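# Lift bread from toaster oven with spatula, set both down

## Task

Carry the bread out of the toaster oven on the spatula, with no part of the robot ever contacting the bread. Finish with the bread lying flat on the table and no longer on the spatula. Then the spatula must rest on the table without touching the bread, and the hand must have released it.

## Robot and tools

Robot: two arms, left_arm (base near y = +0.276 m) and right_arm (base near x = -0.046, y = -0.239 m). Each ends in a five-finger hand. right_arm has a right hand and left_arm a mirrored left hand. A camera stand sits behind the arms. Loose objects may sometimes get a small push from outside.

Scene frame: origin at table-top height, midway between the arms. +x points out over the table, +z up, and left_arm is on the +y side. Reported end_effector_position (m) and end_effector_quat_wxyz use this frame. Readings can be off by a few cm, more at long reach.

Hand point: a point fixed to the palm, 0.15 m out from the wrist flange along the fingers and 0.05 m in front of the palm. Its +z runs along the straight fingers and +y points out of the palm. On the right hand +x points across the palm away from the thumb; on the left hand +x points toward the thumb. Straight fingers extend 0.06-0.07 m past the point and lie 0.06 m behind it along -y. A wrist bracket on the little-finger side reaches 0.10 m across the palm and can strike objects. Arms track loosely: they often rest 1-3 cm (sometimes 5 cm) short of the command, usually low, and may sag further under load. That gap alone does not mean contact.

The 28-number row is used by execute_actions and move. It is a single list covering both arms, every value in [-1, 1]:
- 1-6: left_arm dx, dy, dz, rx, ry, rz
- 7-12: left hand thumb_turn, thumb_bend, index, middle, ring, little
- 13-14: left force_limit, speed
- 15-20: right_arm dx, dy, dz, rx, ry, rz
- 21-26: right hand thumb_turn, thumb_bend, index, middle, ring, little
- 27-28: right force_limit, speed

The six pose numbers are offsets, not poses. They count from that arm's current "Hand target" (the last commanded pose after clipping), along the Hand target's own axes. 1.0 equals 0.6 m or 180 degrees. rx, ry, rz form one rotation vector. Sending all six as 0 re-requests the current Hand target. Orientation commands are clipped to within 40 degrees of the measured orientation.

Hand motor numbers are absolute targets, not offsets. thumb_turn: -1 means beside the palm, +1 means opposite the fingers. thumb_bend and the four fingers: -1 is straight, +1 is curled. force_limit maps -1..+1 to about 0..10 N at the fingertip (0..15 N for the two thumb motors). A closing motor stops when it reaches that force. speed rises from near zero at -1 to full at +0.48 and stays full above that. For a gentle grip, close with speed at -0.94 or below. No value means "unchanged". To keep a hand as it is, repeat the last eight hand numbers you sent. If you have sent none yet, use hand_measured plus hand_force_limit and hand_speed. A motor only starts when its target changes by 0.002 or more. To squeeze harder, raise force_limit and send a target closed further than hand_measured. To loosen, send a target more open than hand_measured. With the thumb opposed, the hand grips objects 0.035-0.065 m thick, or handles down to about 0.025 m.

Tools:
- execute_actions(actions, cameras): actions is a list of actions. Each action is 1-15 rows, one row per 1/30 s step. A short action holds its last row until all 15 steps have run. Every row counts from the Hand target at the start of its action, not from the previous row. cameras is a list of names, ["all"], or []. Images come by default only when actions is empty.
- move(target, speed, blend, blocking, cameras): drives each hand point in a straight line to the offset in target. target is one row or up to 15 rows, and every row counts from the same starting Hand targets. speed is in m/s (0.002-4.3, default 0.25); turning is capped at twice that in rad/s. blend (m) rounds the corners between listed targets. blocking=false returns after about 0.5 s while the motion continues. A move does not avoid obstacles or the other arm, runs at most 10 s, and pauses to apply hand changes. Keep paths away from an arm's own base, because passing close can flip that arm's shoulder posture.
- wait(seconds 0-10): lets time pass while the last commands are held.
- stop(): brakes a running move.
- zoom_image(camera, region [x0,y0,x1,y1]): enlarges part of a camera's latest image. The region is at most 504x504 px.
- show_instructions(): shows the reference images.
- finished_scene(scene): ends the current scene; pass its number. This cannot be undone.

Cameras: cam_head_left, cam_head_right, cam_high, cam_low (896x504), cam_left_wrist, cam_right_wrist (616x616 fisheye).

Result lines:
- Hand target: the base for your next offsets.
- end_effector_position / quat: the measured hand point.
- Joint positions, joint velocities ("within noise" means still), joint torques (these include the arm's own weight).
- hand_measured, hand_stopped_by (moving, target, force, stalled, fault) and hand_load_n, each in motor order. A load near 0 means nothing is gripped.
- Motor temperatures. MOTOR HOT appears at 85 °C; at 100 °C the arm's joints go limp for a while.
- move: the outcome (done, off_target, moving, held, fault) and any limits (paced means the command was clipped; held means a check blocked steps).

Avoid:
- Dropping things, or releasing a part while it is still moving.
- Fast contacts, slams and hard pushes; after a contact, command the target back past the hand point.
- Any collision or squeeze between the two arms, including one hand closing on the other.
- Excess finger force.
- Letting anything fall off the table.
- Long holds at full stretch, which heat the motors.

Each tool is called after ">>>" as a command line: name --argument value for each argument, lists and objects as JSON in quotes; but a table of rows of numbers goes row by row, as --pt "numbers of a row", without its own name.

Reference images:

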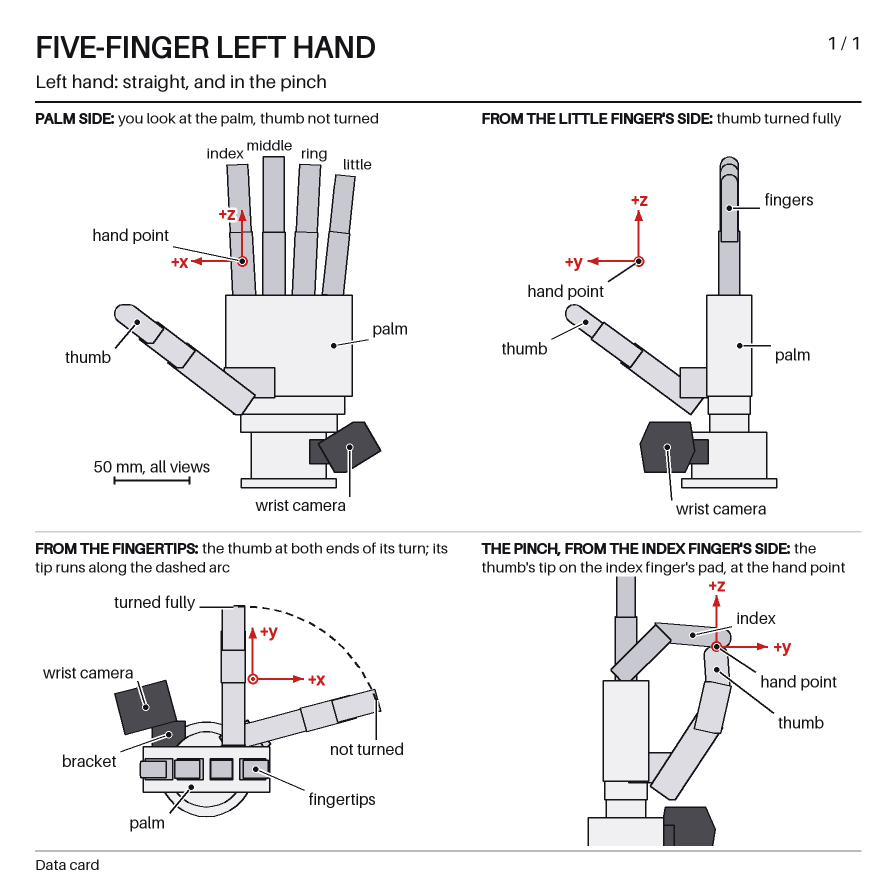

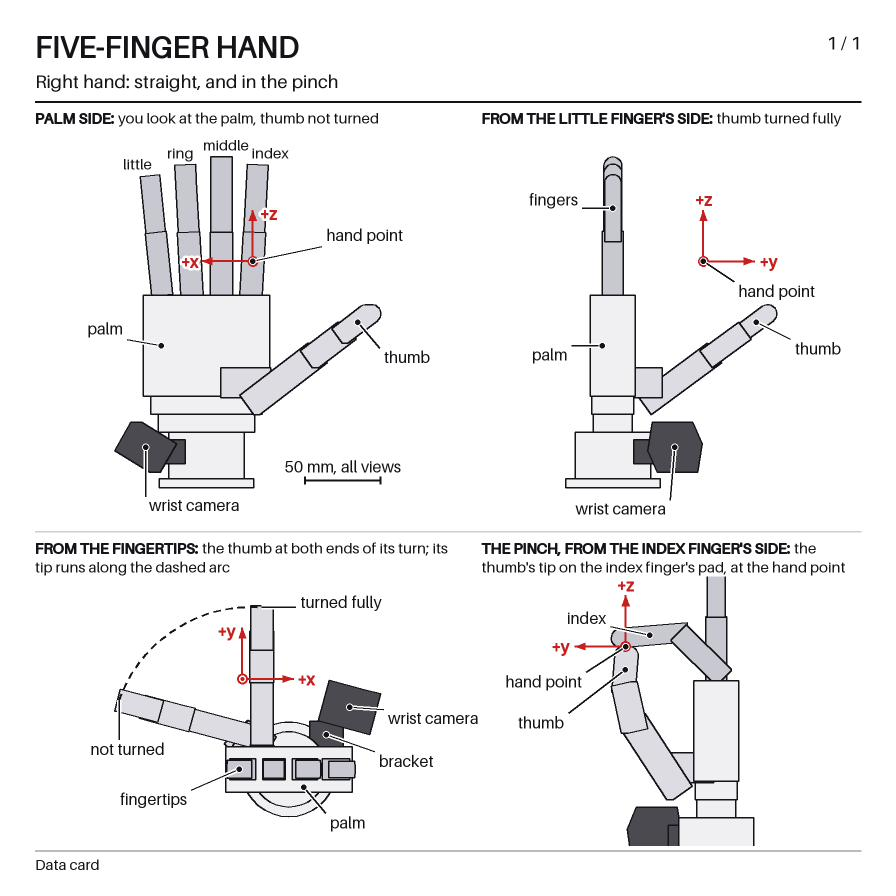

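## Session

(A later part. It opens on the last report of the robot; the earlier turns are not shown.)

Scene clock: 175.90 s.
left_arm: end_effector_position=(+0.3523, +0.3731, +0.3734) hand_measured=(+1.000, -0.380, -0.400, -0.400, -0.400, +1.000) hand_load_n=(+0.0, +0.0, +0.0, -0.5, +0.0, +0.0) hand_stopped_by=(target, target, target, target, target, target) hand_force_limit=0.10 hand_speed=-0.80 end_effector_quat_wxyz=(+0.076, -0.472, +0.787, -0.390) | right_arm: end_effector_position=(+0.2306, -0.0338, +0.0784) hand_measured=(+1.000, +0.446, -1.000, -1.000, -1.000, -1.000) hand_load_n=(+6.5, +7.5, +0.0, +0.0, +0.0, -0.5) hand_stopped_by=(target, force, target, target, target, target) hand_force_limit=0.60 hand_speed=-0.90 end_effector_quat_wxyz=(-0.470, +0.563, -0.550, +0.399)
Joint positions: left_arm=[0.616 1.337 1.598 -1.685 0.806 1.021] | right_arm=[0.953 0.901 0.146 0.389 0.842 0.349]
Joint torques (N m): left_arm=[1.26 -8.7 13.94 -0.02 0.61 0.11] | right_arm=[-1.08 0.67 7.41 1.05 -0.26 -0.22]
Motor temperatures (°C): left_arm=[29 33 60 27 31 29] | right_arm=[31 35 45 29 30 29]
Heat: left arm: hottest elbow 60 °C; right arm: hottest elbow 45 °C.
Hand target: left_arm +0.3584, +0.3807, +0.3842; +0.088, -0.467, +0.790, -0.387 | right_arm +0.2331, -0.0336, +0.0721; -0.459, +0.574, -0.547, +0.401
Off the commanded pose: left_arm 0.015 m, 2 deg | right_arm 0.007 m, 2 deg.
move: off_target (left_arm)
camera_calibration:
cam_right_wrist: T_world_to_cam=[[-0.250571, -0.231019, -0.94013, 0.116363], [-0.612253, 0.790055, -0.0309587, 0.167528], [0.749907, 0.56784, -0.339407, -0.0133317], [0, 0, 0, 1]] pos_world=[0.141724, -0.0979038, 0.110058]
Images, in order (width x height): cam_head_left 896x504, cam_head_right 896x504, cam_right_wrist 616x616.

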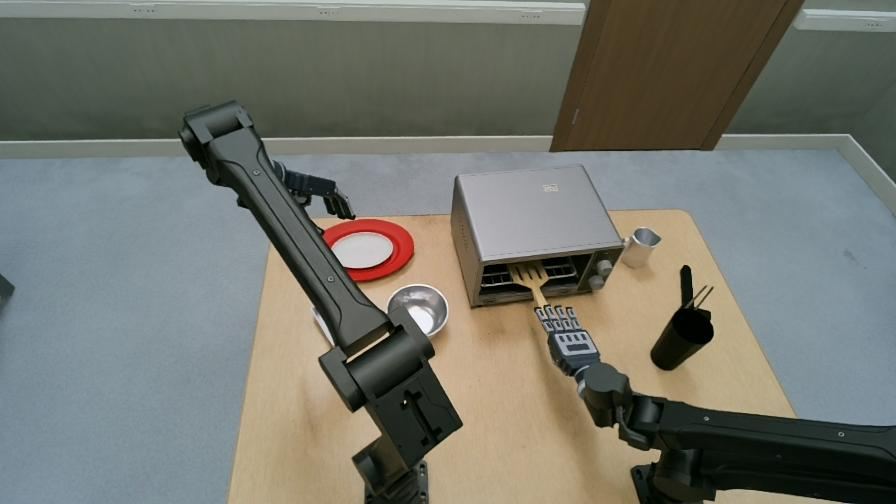

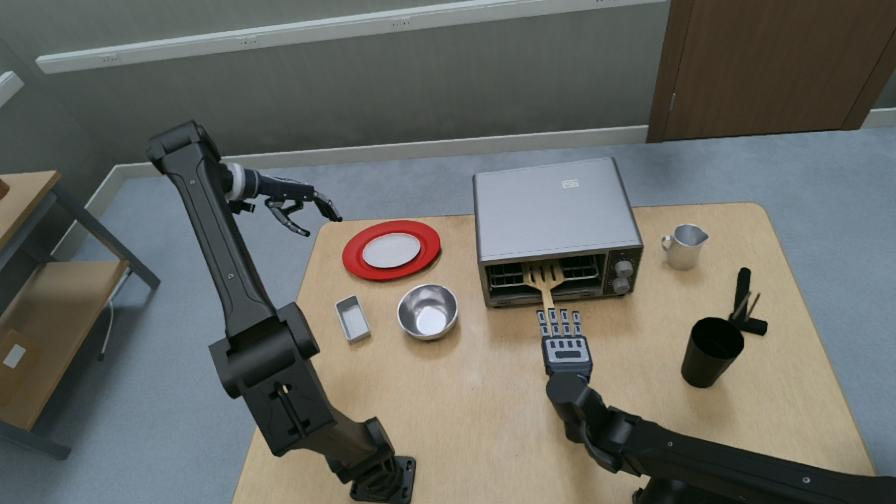

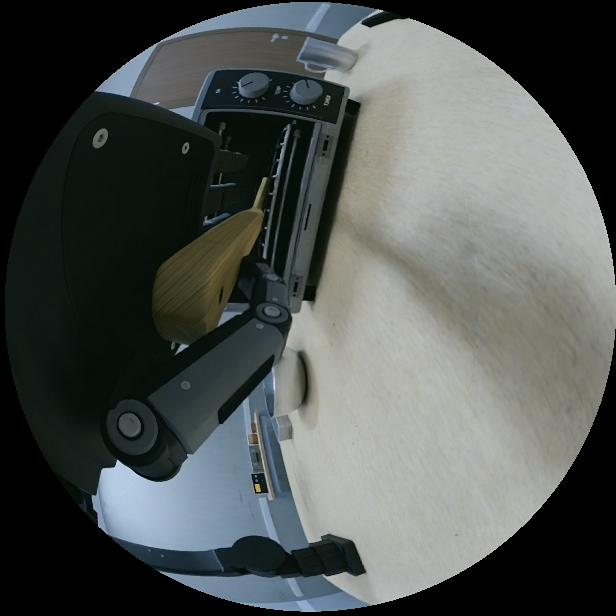

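>>> move --target '[0,0,0,0,0,0,1,-0.38,-0.4,-0.4,-0.4,1,0.1,-0.8,-0.0057,-0.0287,0.1088,0,0,0,1,0.8,-1,-1,-1,-1,0.6,-0.9]' --speed 0.04 --cameras '["cam_head_left","cam_head_right","cam_right_wrist"]'

>>> zoom_image --camera "cam_right_wrist" --region '[160, 80, 340, 260]'

>>> zoom_image --camera "cam_head_right" --region '[460, 200, 660, 400]'

Scene clock: 178.27 s.
left_arm: end_effector_position=(+0.3523, +0.3731, +0.3734) hand_measured=(+1.000, -0.380, -0.400, -0.400, -0.400, +1.000) hand_load_n=(+0.0, +0.0, +0.0, +0.0, +0.0, +0.0) hand_stopped_by=(target, target, target, target, target, target) hand_force_limit=0.10 hand_speed=-0.80 end_effector_quat_wxyz=(+0.076, -0.472, +0.787, -0.390) | right_arm: end_effector_position=(+0.2667, -0.0241, +0.0746) hand_measured=(+1.000, +0.444, -1.000, -1.000, -1.000, -1.000) hand_load_n=(+16.5, +16.0, +0.0, +1.5, +0.0, +0.0) hand_stopped_by=(target, force, target, target, target, target) hand_force_limit=0.60 hand_speed=-0.90 end_effector_quat_wxyz=(-0.478, +0.577, -0.534, +0.391)
Joint positions: left_arm=[0.616 1.337 1.598 -1.685 0.806 1.021] | right_arm=[0.811 1.077 0.187 0.584 0.667 0.253]
Joint torques (N m): left_arm=[1.2 -8.88 13.94 -0.06 0.6 0.11] | right_arm=[-6.77 3.31 11.19 0.92 -0.96 -0.23]
Motor temperatures (°C): left_arm=[29 33 60 27 31 29] | right_arm=[31 35 46 29 30 29]
Heat: left arm: hottest elbow 60 °C; right arm: hottest elbow 46 °C.
Hand target: left_arm +0.3584, +0.3807, +0.3842; +0.088, -0.467, +0.790, -0.387 | right_arm +0.3001, -0.0250, +0.0720; -0.459, +0.574, -0.547, +0.401
Off the commanded pose: left_arm 0.015 m, 2 deg | right_arm 0.034 m, 3 deg.
move: off_target (left_arm, right_arm)
camera_calibration:
cam_right_wrist: T_world_to_cam=[[-0.236241, -0.250251, -0.938917, 0.119625], [-0.648519, 0.760177, -0.0394378, 0.191418], [0.723612, 0.599588, -0.341877, -0.0392305], [0, 0, 0, 1]] pos_world=[0.180786, -0.0920531, 0.106455]
Images, in order (width x height): cam_head_left 896x504, cam_head_right 896x504, cam_right_wrist 616x616.

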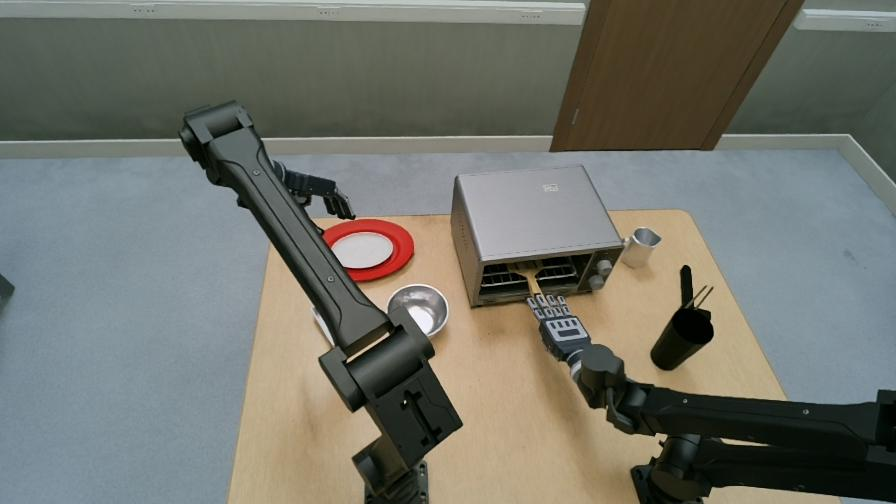

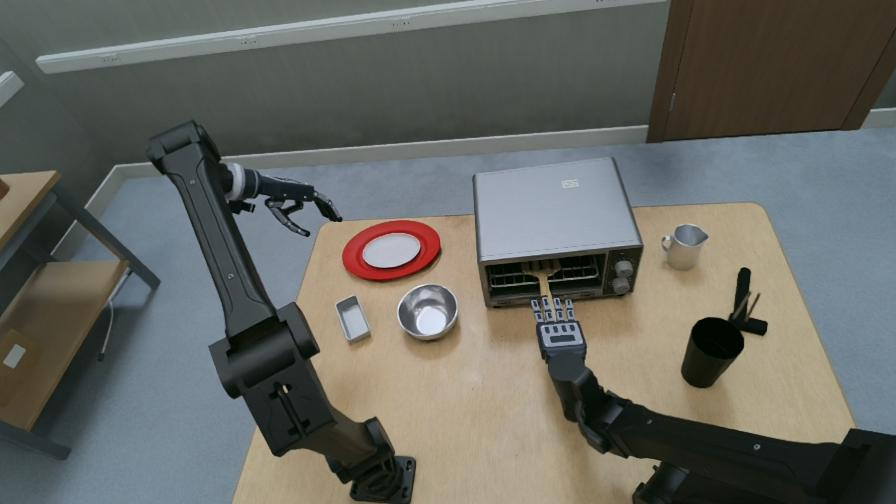

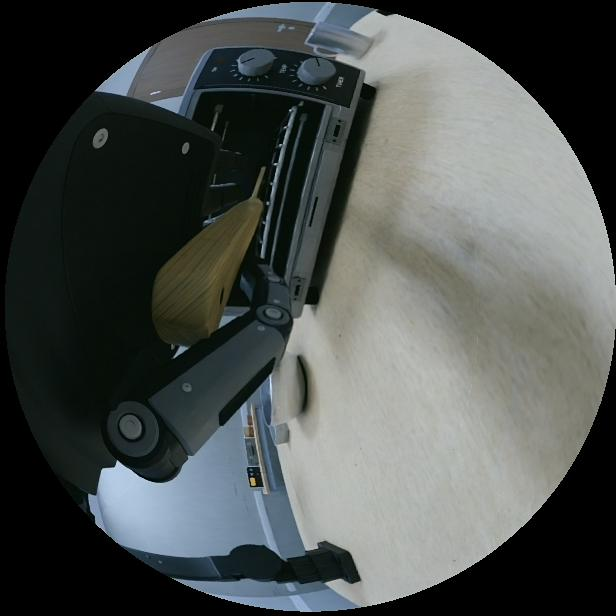

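Scaled by 2.800 from the camera's 616x616 image, which has a finer 880x880 frame.

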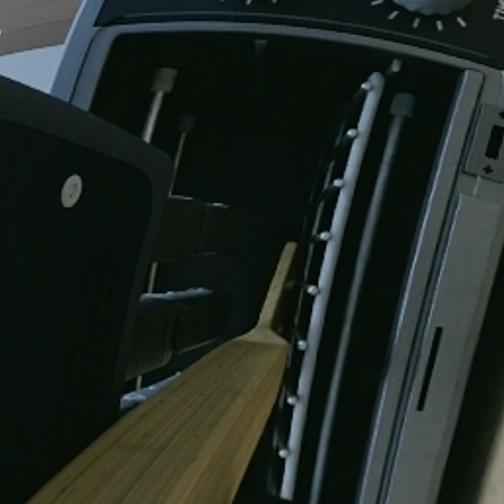

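Scaled by 2.520 from the camera's 896x504 image, which has a finer 1280x720 frame.

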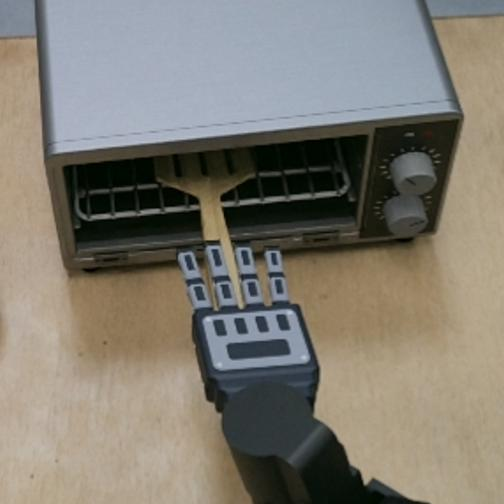

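>>> zoom_image --camera "cam_head_left" --region '[470, 240, 600, 320]'

>>> zoom_image --camera "cam_head_right" --region '[480, 240, 610, 320]'

Scaled by 3.877 from the camera's 896x504 image, which has a finer 1280x720 frame.

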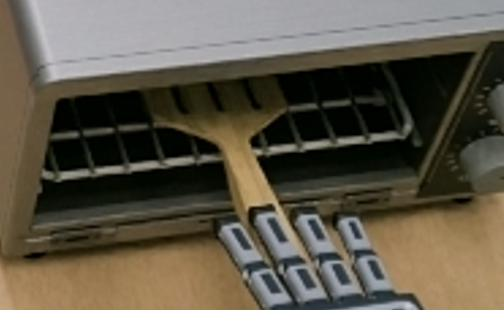

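Scaled by 3.877 from the camera's 896x504 image, which has a finer 1280x720 frame.

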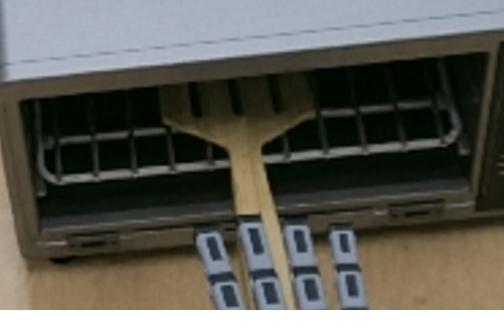

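>>> move --target '[0,0,0,0,0,0,1,-0.38,-0.4,-0.4,-0.4,1,0.1,-0.8,-0.0034,-0.0172,0.0652,0,0,0,1,0.8,-1,-1,-1,-1,0.6,-0.9]' --speed 0.04 --cameras '["cam_head_left","cam_head_right","cam_right_wrist"]'

>>> zoom_image --camera "cam_right_wrist" --region '[160, 80, 340, 260]'

>>> zoom_image --camera "cam_head_right" --region '[480, 240, 610, 320]'

Scene clock: 180.40 s.
left_arm: end_effector_position=(+0.3523, +0.3731, +0.3734) hand_measured=(+1.000, -0.380, -0.400, -0.400, -0.400, +1.000) hand_load_n=(+0.0, +0.0, +0.0, +0.0, +0.0, +0.0) hand_stopped_by=(target, target, target, target, target, target) hand_force_limit=0.10 hand_speed=-0.80 end_effector_quat_wxyz=(+0.076, -0.472, +0.787, -0.390) | right_arm: end_effector_position=(+0.3322, -0.0215, +0.0764) hand_measured=(+1.000, +0.446, -1.000, -1.000, -1.000, -1.000) hand_load_n=(+5.5, +6.5, +0.0, +0.0, +0.0, +0.0) hand_stopped_by=(target, force, target, target, target, target) hand_force_limit=0.60 hand_speed=-0.90 end_effector_quat_wxyz=(-0.466, +0.568, -0.548, +0.400)
Joint positions: left_arm=[0.616 1.337 1.598 -1.685 0.806 1.021] | right_arm=[0.66 1.267 0.32 0.653 0.562 0.218]
Joint torques (N m): left_arm=[1.14 -8.88 13.91 -0.05 0.61 0.1] | right_arm=[-1.44 -2.9 7.5 1.13 -0.16 -0.24]
Motor temperatures (°C): left_arm=[29 33 60 27 31 29] | right_arm=[31 35 46 29 30 29]
Heat: left arm: hottest elbow 60 °C; right arm: hottest elbow 46 °C.
Hand target: left_arm +0.3584, +0.3807, +0.3842; +0.088, -0.467, +0.790, -0.387 | right_arm +0.3403, -0.0196, +0.0720; -0.459, +0.574, -0.547, +0.401
Off the commanded pose: left_arm 0.015 m, 2 deg | right_arm 0.009 m, 1 deg.
move: off_target (left_arm)
camera_calibration:
cam_right_wrist: T_world_to_cam=[[-0.254709, -0.243097, -0.935963, 0.143609], [-0.615508, 0.787263, -0.0369738, 0.221445], [0.745837, 0.566676, -0.350151, -0.0949811], [0, 0, 0, 1]] pos_world=[0.24372, -0.0856012, 0.109342]
Images, in order (width x height): cam_head_left 896x504, cam_head_right 896x504, cam_right_wrist 616x616.

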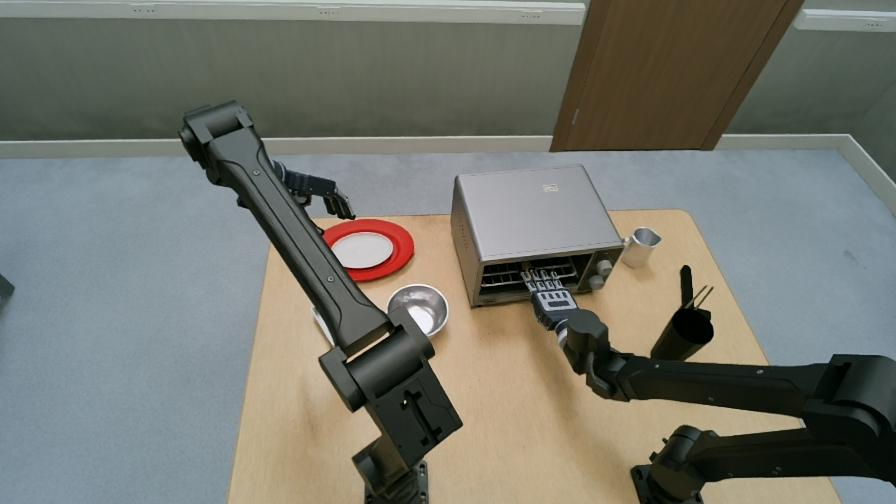

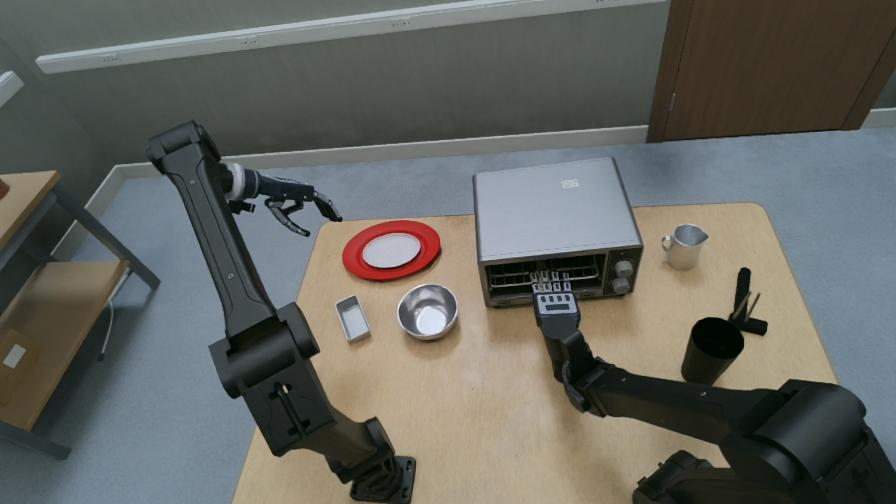

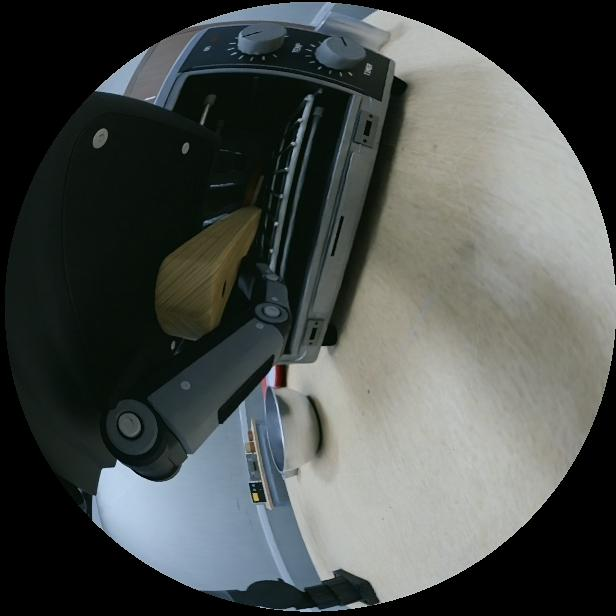

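Scaled by 2.800 from the camera's 616x616 image, which has a finer 880x880 frame.

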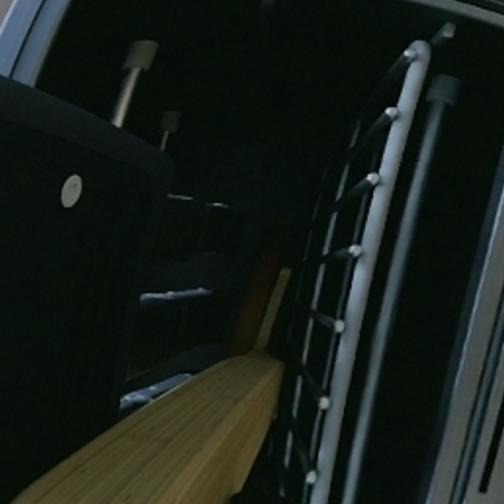

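Scaled by 3.877 from the camera's 896x504 image, which has a finer 1280x720 frame.

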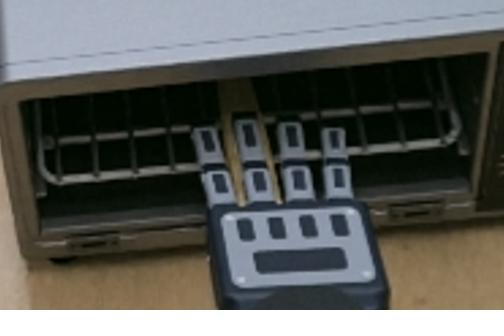

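>>> move --target '[0,0,0,0,0,0,1,-0.38,-0.4,-0.4,-0.4,1,0.1,-0.8,-0.0027,-0.0137,0.052,0,0,0,1,0.8,-1,-1,-1,-1,0.6,-0.9]' --speed 0.03 --cameras '["cam_right_wrist"]'

>>> zoom_image --camera "cam_right_wrist" --region '[160, 80, 340, 260]'

Scene clock: 182.13 s.
left_arm: end_effector_position=(+0.3523, +0.3731, +0.3734) hand_measured=(+1.000, -0.380, -0.400, -0.400, -0.400, +1.000) hand_load_n=(+0.0, +0.0, +0.0, +0.0, +0.0, +0.0) hand_stopped_by=(target, target, target, target, target, target) hand_force_limit=0.10 hand_speed=-0.80 end_effector_quat_wxyz=(+0.076, -0.472, +0.787, -0.390) | right_arm: end_effector_position=(+0.3631, -0.0167, +0.0769) hand_measured=(+1.000, +0.446, -1.000, -1.000, -1.000, -1.000) hand_load_n=(+5.5, +6.5, +0.0, +0.0, +0.0, +0.0) hand_stopped_by=(target, force, target, target, target, target) hand_force_limit=0.60 hand_speed=-0.90 end_effector_quat_wxyz=(-0.466, +0.569, -0.547, +0.400)
Joint positions: left_arm=[0.616 1.337 1.598 -1.685 0.806 1.021] | right_arm=[0.606 1.347 0.389 0.673 0.509 0.199]
Joint torques (N m): left_arm=[1.2 -8.7 13.91 -0.01 0.61 0.11] | right_arm=[-1.44 -3.96 7.47 1.16 -0.13 -0.19]
Motor temperatures (°C): left_arm=[29 33 60 27 31 29] | right_arm=[31 35 46 29 30 29]
Heat: left arm: hottest elbow 60 °C; right arm: hottest elbow 46 °C.
Hand target: left_arm +0.3584, +0.3807, +0.3842; +0.088, -0.467, +0.790, -0.387 | right_arm +0.3722, -0.0155, +0.0718; -0.459, +0.574, -0.547, +0.401
Off the commanded pose: left_arm 0.015 m, 2 deg | right_arm 0.011 m, 1 deg.
move: off_target (left_arm, right_arm)
camera_calibration:
cam_right_wrist: T_world_to_cam=[[-0.255233, -0.244965, -0.935333, 0.153156], [-0.616962, 0.786098, -0.0375241, 0.237273], [0.744456, 0.567487, -0.351772, -0.120007], [0, 0, 0, 1]] pos_world=[0.274819, -0.0808994, 0.10994]
Images, in order (width x height): cam_right_wrist 616x616.

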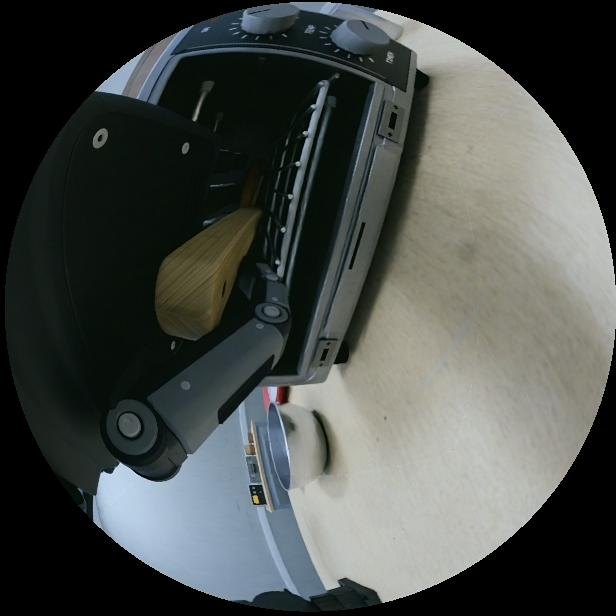

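Scaled by 2.800 from the camera's 616x616 image, which has a finer 880x880 frame.

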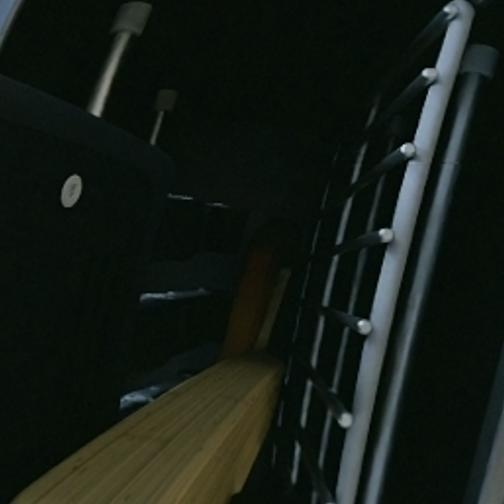

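>>> move --target '[0,0,0,0,0,0,1,-0.38,-0.4,-0.4,-0.4,1,0.1,-0.8,-0.0013,-0.0065,0.0244,0,0,0,1,0.8,-1,-1,-1,-1,0.6,-0.9]' --speed 0.03 --cameras '["cam_right_wrist"]'

>>> zoom_image --camera "cam_right_wrist" --region '[200, 130, 300, 230]'

Scene clock: 183.13 s.
left_arm: end_effector_position=(+0.3523, +0.3731, +0.3734) hand_measured=(+1.000, -0.380, -0.400, -0.400, -0.400, +1.000) hand_load_n=(+0.0, +0.0, +0.0, +0.0, +0.0, +0.0) hand_stopped_by=(target, target, target, target, target, target) hand_force_limit=0.10 hand_speed=-0.80 end_effector_quat_wxyz=(+0.076, -0.472, +0.787, -0.390) | right_arm: end_effector_position=(+0.3648, -0.0150, +0.0759) hand_measured=(+1.000, +0.446, -1.000, -1.000, -1.000, -1.000) hand_load_n=(+9.0, +8.0, +0.0, +1.0, +0.0, +0.0) hand_stopped_by=(target, force, target, target, target, target) hand_force_limit=0.60 hand_speed=-0.90 end_effector_quat_wxyz=(-0.468, +0.572, -0.543, +0.399)
Joint positions: left_arm=[0.616 1.337 1.598 -1.685 0.806 1.021] | right_arm=[0.602 1.358 0.392 0.685 0.496 0.19]
Joint torques (N m): left_arm=[1.32 -8.76 13.91 0.01 0.6 0.1] | right_arm=[-3.08 -2.67 9.84 0.8 -0.42 -0.19]
Motor temperatures (°C): left_arm=[29 33 60 27 31 29] | right_arm=[31 35 46 29 30 29]
Heat: left arm: hottest elbow 60 °C; right arm: hottest elbow 46 °C.
Hand target: left_arm +0.3584, +0.3807, +0.3842; +0.088, -0.467, +0.790, -0.387 | right_arm +0.3874, -0.0136, +0.0720; -0.459, +0.574, -0.547, +0.401
Off the commanded pose: left_arm 0.015 m, 2 deg | right_arm 0.023 m, 1 deg.
move: off_target (left_arm, right_arm)
camera_calibration:
cam_right_wrist: T_world_to_cam=[[-0.250213, -0.250736, -0.93516, 0.151132], [-0.625925, 0.778787, -0.0413359, 0.240324], [0.738655, 0.574997, -0.351805, -0.120313], [0, 0, 0, 1]] pos_world=[0.27711, -0.080087, 0.10894]
Images, in order (width x height): cam_right_wrist 616x616.

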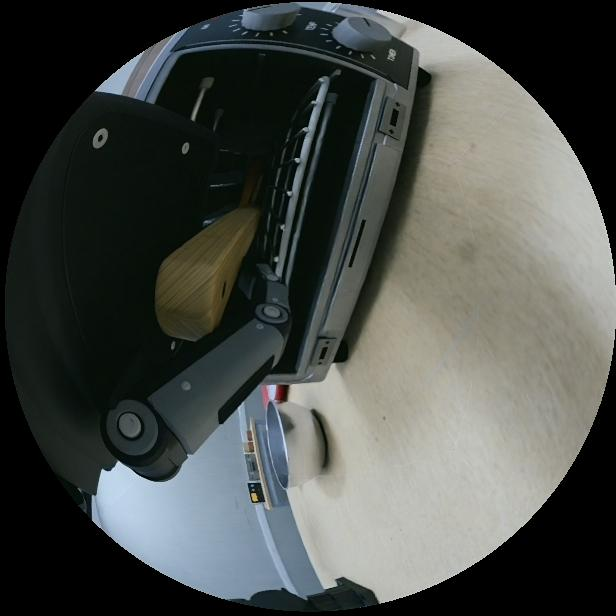

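Scaled by 5.040 from the camera's 616x616 image, which has a finer 880x880 frame.

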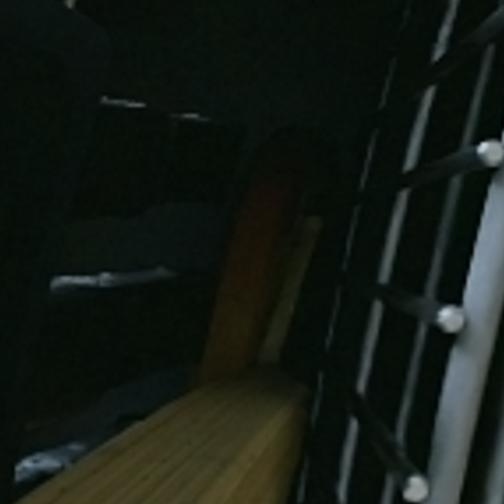

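>>> move --target '[0,0,0,0,0,0,1,-0.38,-0.4,-0.4,-0.4,1,0.1,-0.8,0.003,0.0129,-0.0616,0,0,0,1,0.8,-1,-1,-1,-1,0.6,-0.9]' --speed 0.04 --cameras '["cam_right_wrist"]'

>>> zoom_image --camera "cam_right_wrist" --region '[200, 130, 300, 230]'

Scene clock: 184.67 s.
left_arm: end_effector_position=(+0.3523, +0.3731, +0.3734) hand_measured=(+1.000, -0.380, -0.400, -0.400, -0.400, +1.000) hand_load_n=(+0.0, +0.0, +0.0, +0.0, +0.0, +0.0) hand_stopped_by=(target, target, target, target, target, target) hand_force_limit=0.10 hand_speed=-0.80 end_effector_quat_wxyz=(+0.076, -0.472, +0.787, -0.390) | right_arm: end_effector_position=(+0.3586, -0.0197, +0.0793) hand_measured=(+1.000, +0.446, -1.000, -1.000, -1.000, -1.000) hand_load_n=(+2.5, +4.0, +0.0, +0.0, +0.0, +0.0) hand_stopped_by=(target, force, target, target, target, target) hand_force_limit=0.60 hand_speed=-0.90 end_effector_quat_wxyz=(-0.463, +0.567, -0.546, +0.408)
Joint positions: left_arm=[0.616 1.337 1.598 -1.685 0.806 1.021] | right_arm=[0.618 1.329 0.378 0.67 0.536 0.189]
Joint torques (N m): left_arm=[1.14 -8.88 13.96 -0.05 0.61 0.1] | right_arm=[0.73 -7.12 4.68 0.38 0.25 0.02]
Motor temperatures (°C): left_arm=[29 33 60 27 31 29] | right_arm=[31 35 46 29 30 29]
Heat: left arm: hottest elbow 60 °C; right arm: hottest elbow 46 °C.
Hand target: left_arm +0.3584, +0.3807, +0.3842; +0.088, -0.467, +0.790, -0.387 | right_arm +0.3498, -0.0184, +0.0738; -0.459, +0.574, -0.547, +0.401
Off the commanded pose: left_arm 0.015 m, 2 deg | right_arm 0.010 m, 1 deg.
move: off_target (left_arm)
camera_calibration:
cam_right_wrist: T_world_to_cam=[[-0.249719, -0.253914, -0.934435, 0.151373], [-0.608045, 0.792148, -0.0527555, 0.235059], [0.753606, 0.555004, -0.352205, -0.11757], [0, 0, 0, 1]] pos_world=[0.269329, -0.0825135, 0.11244]
Images, in order (width x height): cam_right_wrist 616x616.

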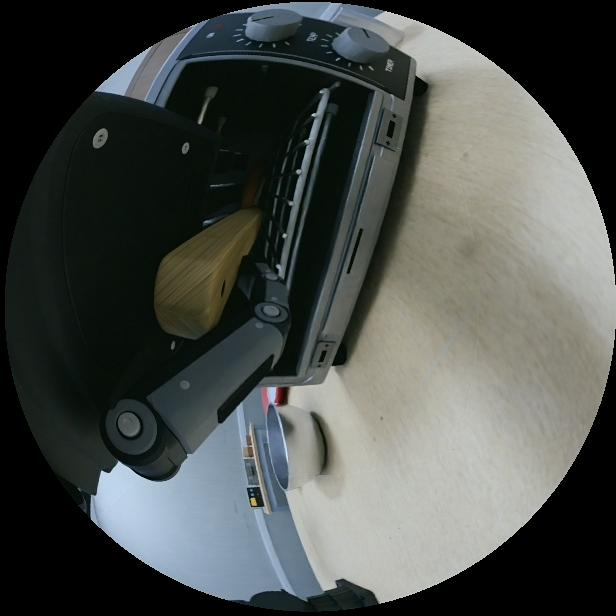

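Scaled by 5.040 from the camera's 616x616 image, which has a finer 880x880 frame.

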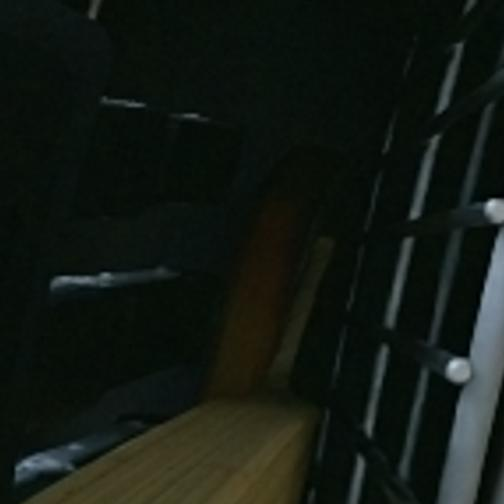

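>>> move --target '[0,0,0,0,0,0,1,-0.38,-0.4,-0.4,-0.4,1,0.1,-0.8,-0.0015,-0.0397,-0.0192,0.033,0,0,1,0.8,-1,-1,-1,-1,0.6,-0.9]' --speed 0.05 --cameras '["cam_right_wrist","cam_head_right"]'

>>> zoom_image --camera "cam_right_wrist" --region '[200, 130, 300, 230]'

Scene clock: 186.53 s.
left_arm: end_effector_position=(+0.3523, +0.3731, +0.3734) hand_measured=(+1.000, -0.380, -0.400, -0.400, -0.400, +1.000) hand_load_n=(+0.0, +0.0, +0.0, +0.0, +0.0, +0.0) hand_stopped_by=(target, target, target, target, target, target) hand_force_limit=0.10 hand_speed=-0.80 end_effector_quat_wxyz=(+0.076, -0.472, +0.787, -0.390) | right_arm: end_effector_position=(+0.3449, -0.0240, +0.0848) hand_measured=(+1.000, +0.446, -1.000, -1.000, -1.000, -1.000) hand_load_n=(+1.0, +8.0, +0.0, +0.0, +0.0, +0.0) hand_stopped_by=(target, force, target, target, target, target) hand_force_limit=0.60 hand_speed=-0.90 end_effector_quat_wxyz=(-0.470, +0.559, -0.535, +0.425)
Joint positions: left_arm=[0.616 1.337 1.598 -1.685 0.806 1.021] | right_arm=[0.652 1.299 0.331 0.729 0.583 0.162]
Joint torques (N m): left_arm=[1.03 -8.76 13.94 0.01 0.61 0.1] | right_arm=[0.67 -7.41 5.29 2.44 0.31 -0.22]
Motor temperatures (°C): left_arm=[29 33 60 27 31 29] | right_arm=[31 35 45 29 30 29]
Heat: left arm: hottest elbow 60 °C; right arm: hottest elbow 45 °C.
Hand target: left_arm +0.3584, +0.3807, +0.3842; +0.088, -0.467, +0.790, -0.387 | right_arm +0.3449, -0.0189, +0.1000; -0.488, +0.549, -0.526, +0.429
Off the commanded pose: left_arm 0.015 m, 2 deg | right_arm 0.016 m, 3 deg.
move: off_target (left_arm, right_arm)
camera_calibration:
cam_right_wrist: T_world_to_cam=[[-0.210882, -0.262507, -0.941604, 0.138959], [-0.599805, 0.795359, -0.0874031, 0.230617], [0.771857, 0.546347, -0.32518, -0.111693], [0, 0, 0, 1]] pos_world=[0.25384, -0.0859225, 0.114681]
Images, in order (width x height): cam_head_right 896x504, cam_right_wrist 616x616.

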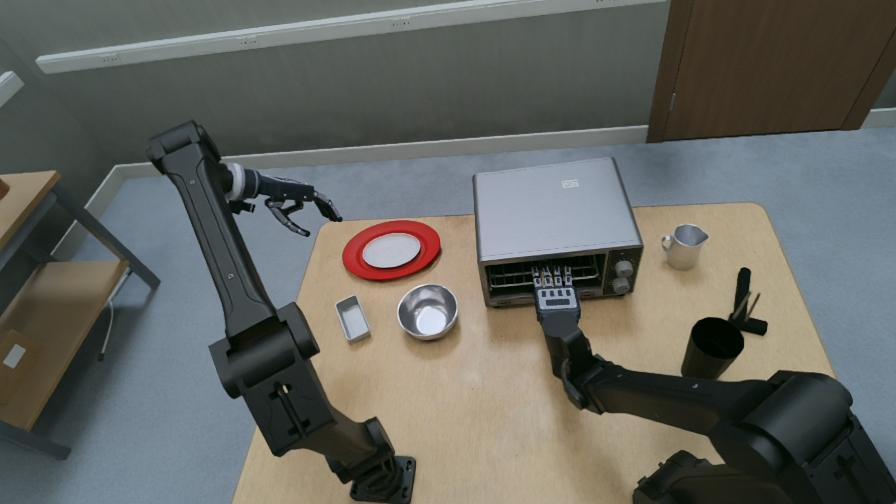

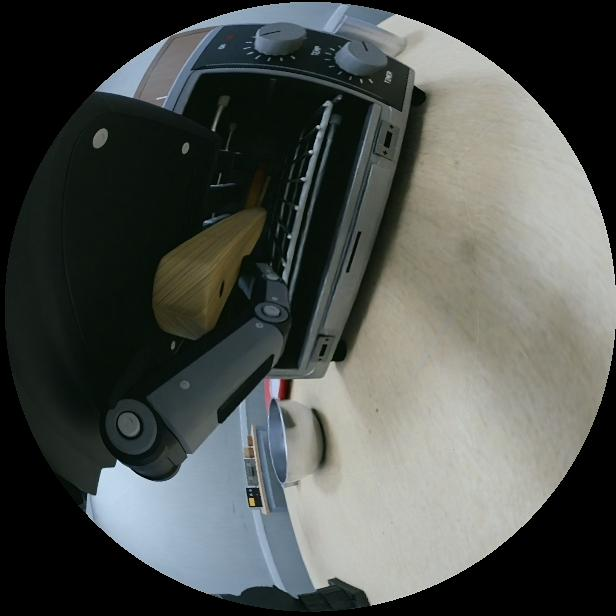

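Scaled by 5.040 from the camera's 616x616 image, which has a finer 880x880 frame.

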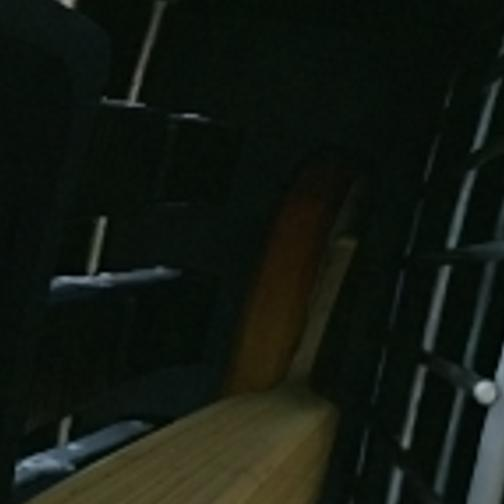

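>>> move --target '[0,0,0,0,0,0,1,-0.38,-0.4,-0.4,-0.4,1,0.1,-0.8,0.0032,0.0067,-0.0755,0.011,0,0,1,0.8,-1,-1,-1,-1,0.6,-0.9]' --speed 0.04 --cameras '["cam_right_wrist","cam_head_right","cam_head_left"]'

>>> zoom_image --camera "cam_right_wrist" --region '[200, 130, 300, 230]'

Scene clock: 188.40 s.
left_arm: end_effector_position=(+0.3523, +0.3731, +0.3734) hand_measured=(+1.000, -0.380, -0.400, -0.400, -0.400, +1.000) hand_load_n=(+0.0, +0.5, +0.0, +0.0, +0.0, +0.0) hand_stopped_by=(target, target, target, target, target, target) hand_force_limit=0.10 hand_speed=-0.80 end_effector_quat_wxyz=(+0.076, -0.472, +0.787, -0.390) | right_arm: end_effector_position=(+0.3008, -0.0292, +0.0903) hand_measured=(+1.000, +0.446, -1.000, -1.000, -1.000, -1.000) hand_load_n=(+1.5, +8.5, +0.0, +0.0, +0.0, +0.0) hand_stopped_by=(target, force, target, target, target, target) hand_force_limit=0.60 hand_speed=-0.90 end_effector_quat_wxyz=(-0.481, +0.550, -0.526, +0.436)
Joint positions: left_arm=[0.616 1.337 1.598 -1.685 0.806 1.021] | right_arm=[0.762 1.185 0.228 0.751 0.697 0.16]
Joint torques (N m): left_arm=[1.14 -8.7 13.89 -0.06 0.6 0.12] | right_arm=[0.91 -5.13 5.26 2.5 0.34 -0.24]
Motor temperatures (°C): left_arm=[29 33 60 27 31 29] | right_arm=[31 35 45 29 30 29]
Heat: left arm: hottest elbow 60 °C; right arm: hottest elbow 45 °C.
Hand target: left_arm +0.3584, +0.3807, +0.3842; +0.088, -0.467, +0.790, -0.387 | right_arm +0.2998, -0.0246, +0.1030; -0.497, +0.541, -0.518, +0.438
Off the commanded pose: left_arm 0.015 m, 2 deg | right_arm 0.014 m, 2 deg.
move: off_target (left_arm, right_arm)
camera_calibration:
cam_right_wrist: T_world_to_cam=[[-0.172042, -0.261449, -0.949761, 0.122565], [-0.595198, 0.795839, -0.111262, 0.209508], [0.784946, 0.546154, -0.292532, -0.0799535], [0, 0, 0, 1]] pos_world=[0.208544, -0.0910231, 0.116329]
Images, in order (width x height): cam_head_left 896x504, cam_head_right 896x504, cam_right_wrist 616x616.

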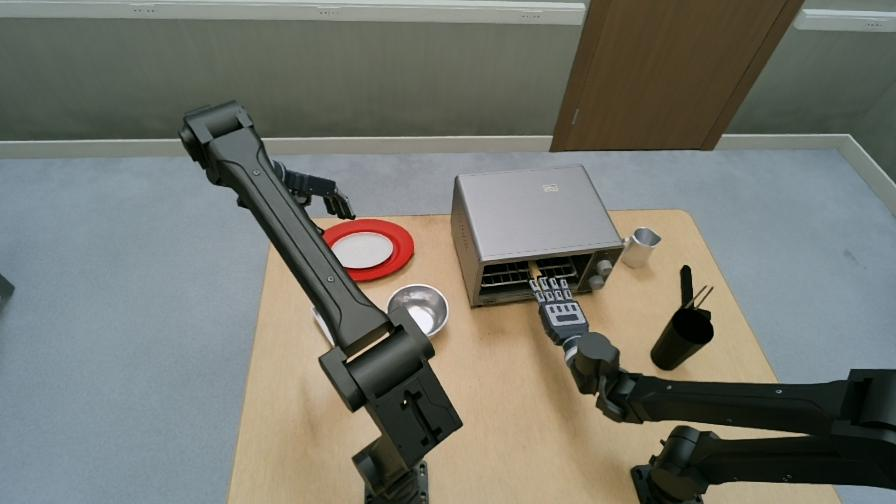

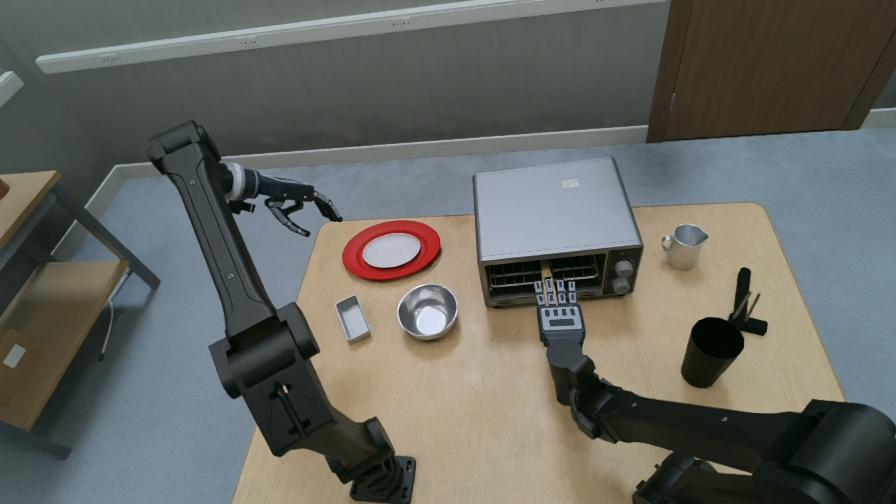

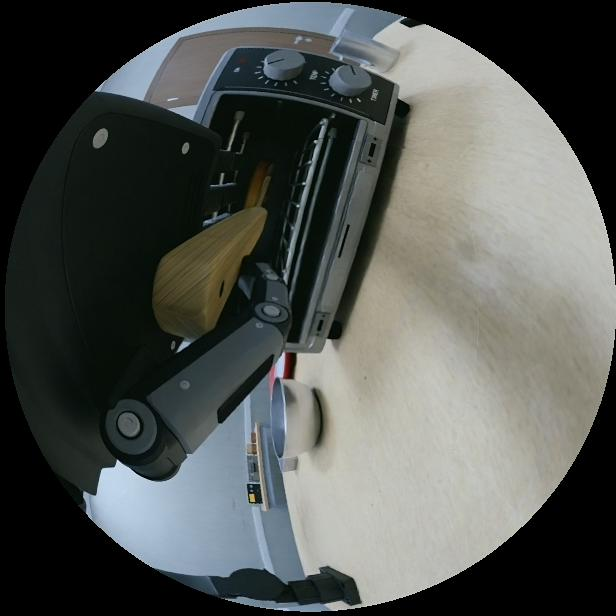

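Scaled by 5.040 from the camera's 616x616 image, which has a finer 880x880 frame.

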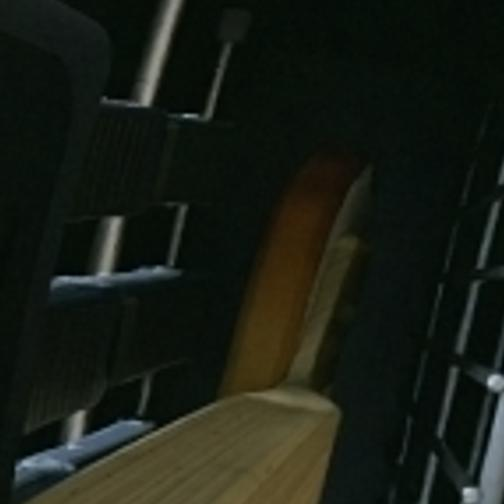

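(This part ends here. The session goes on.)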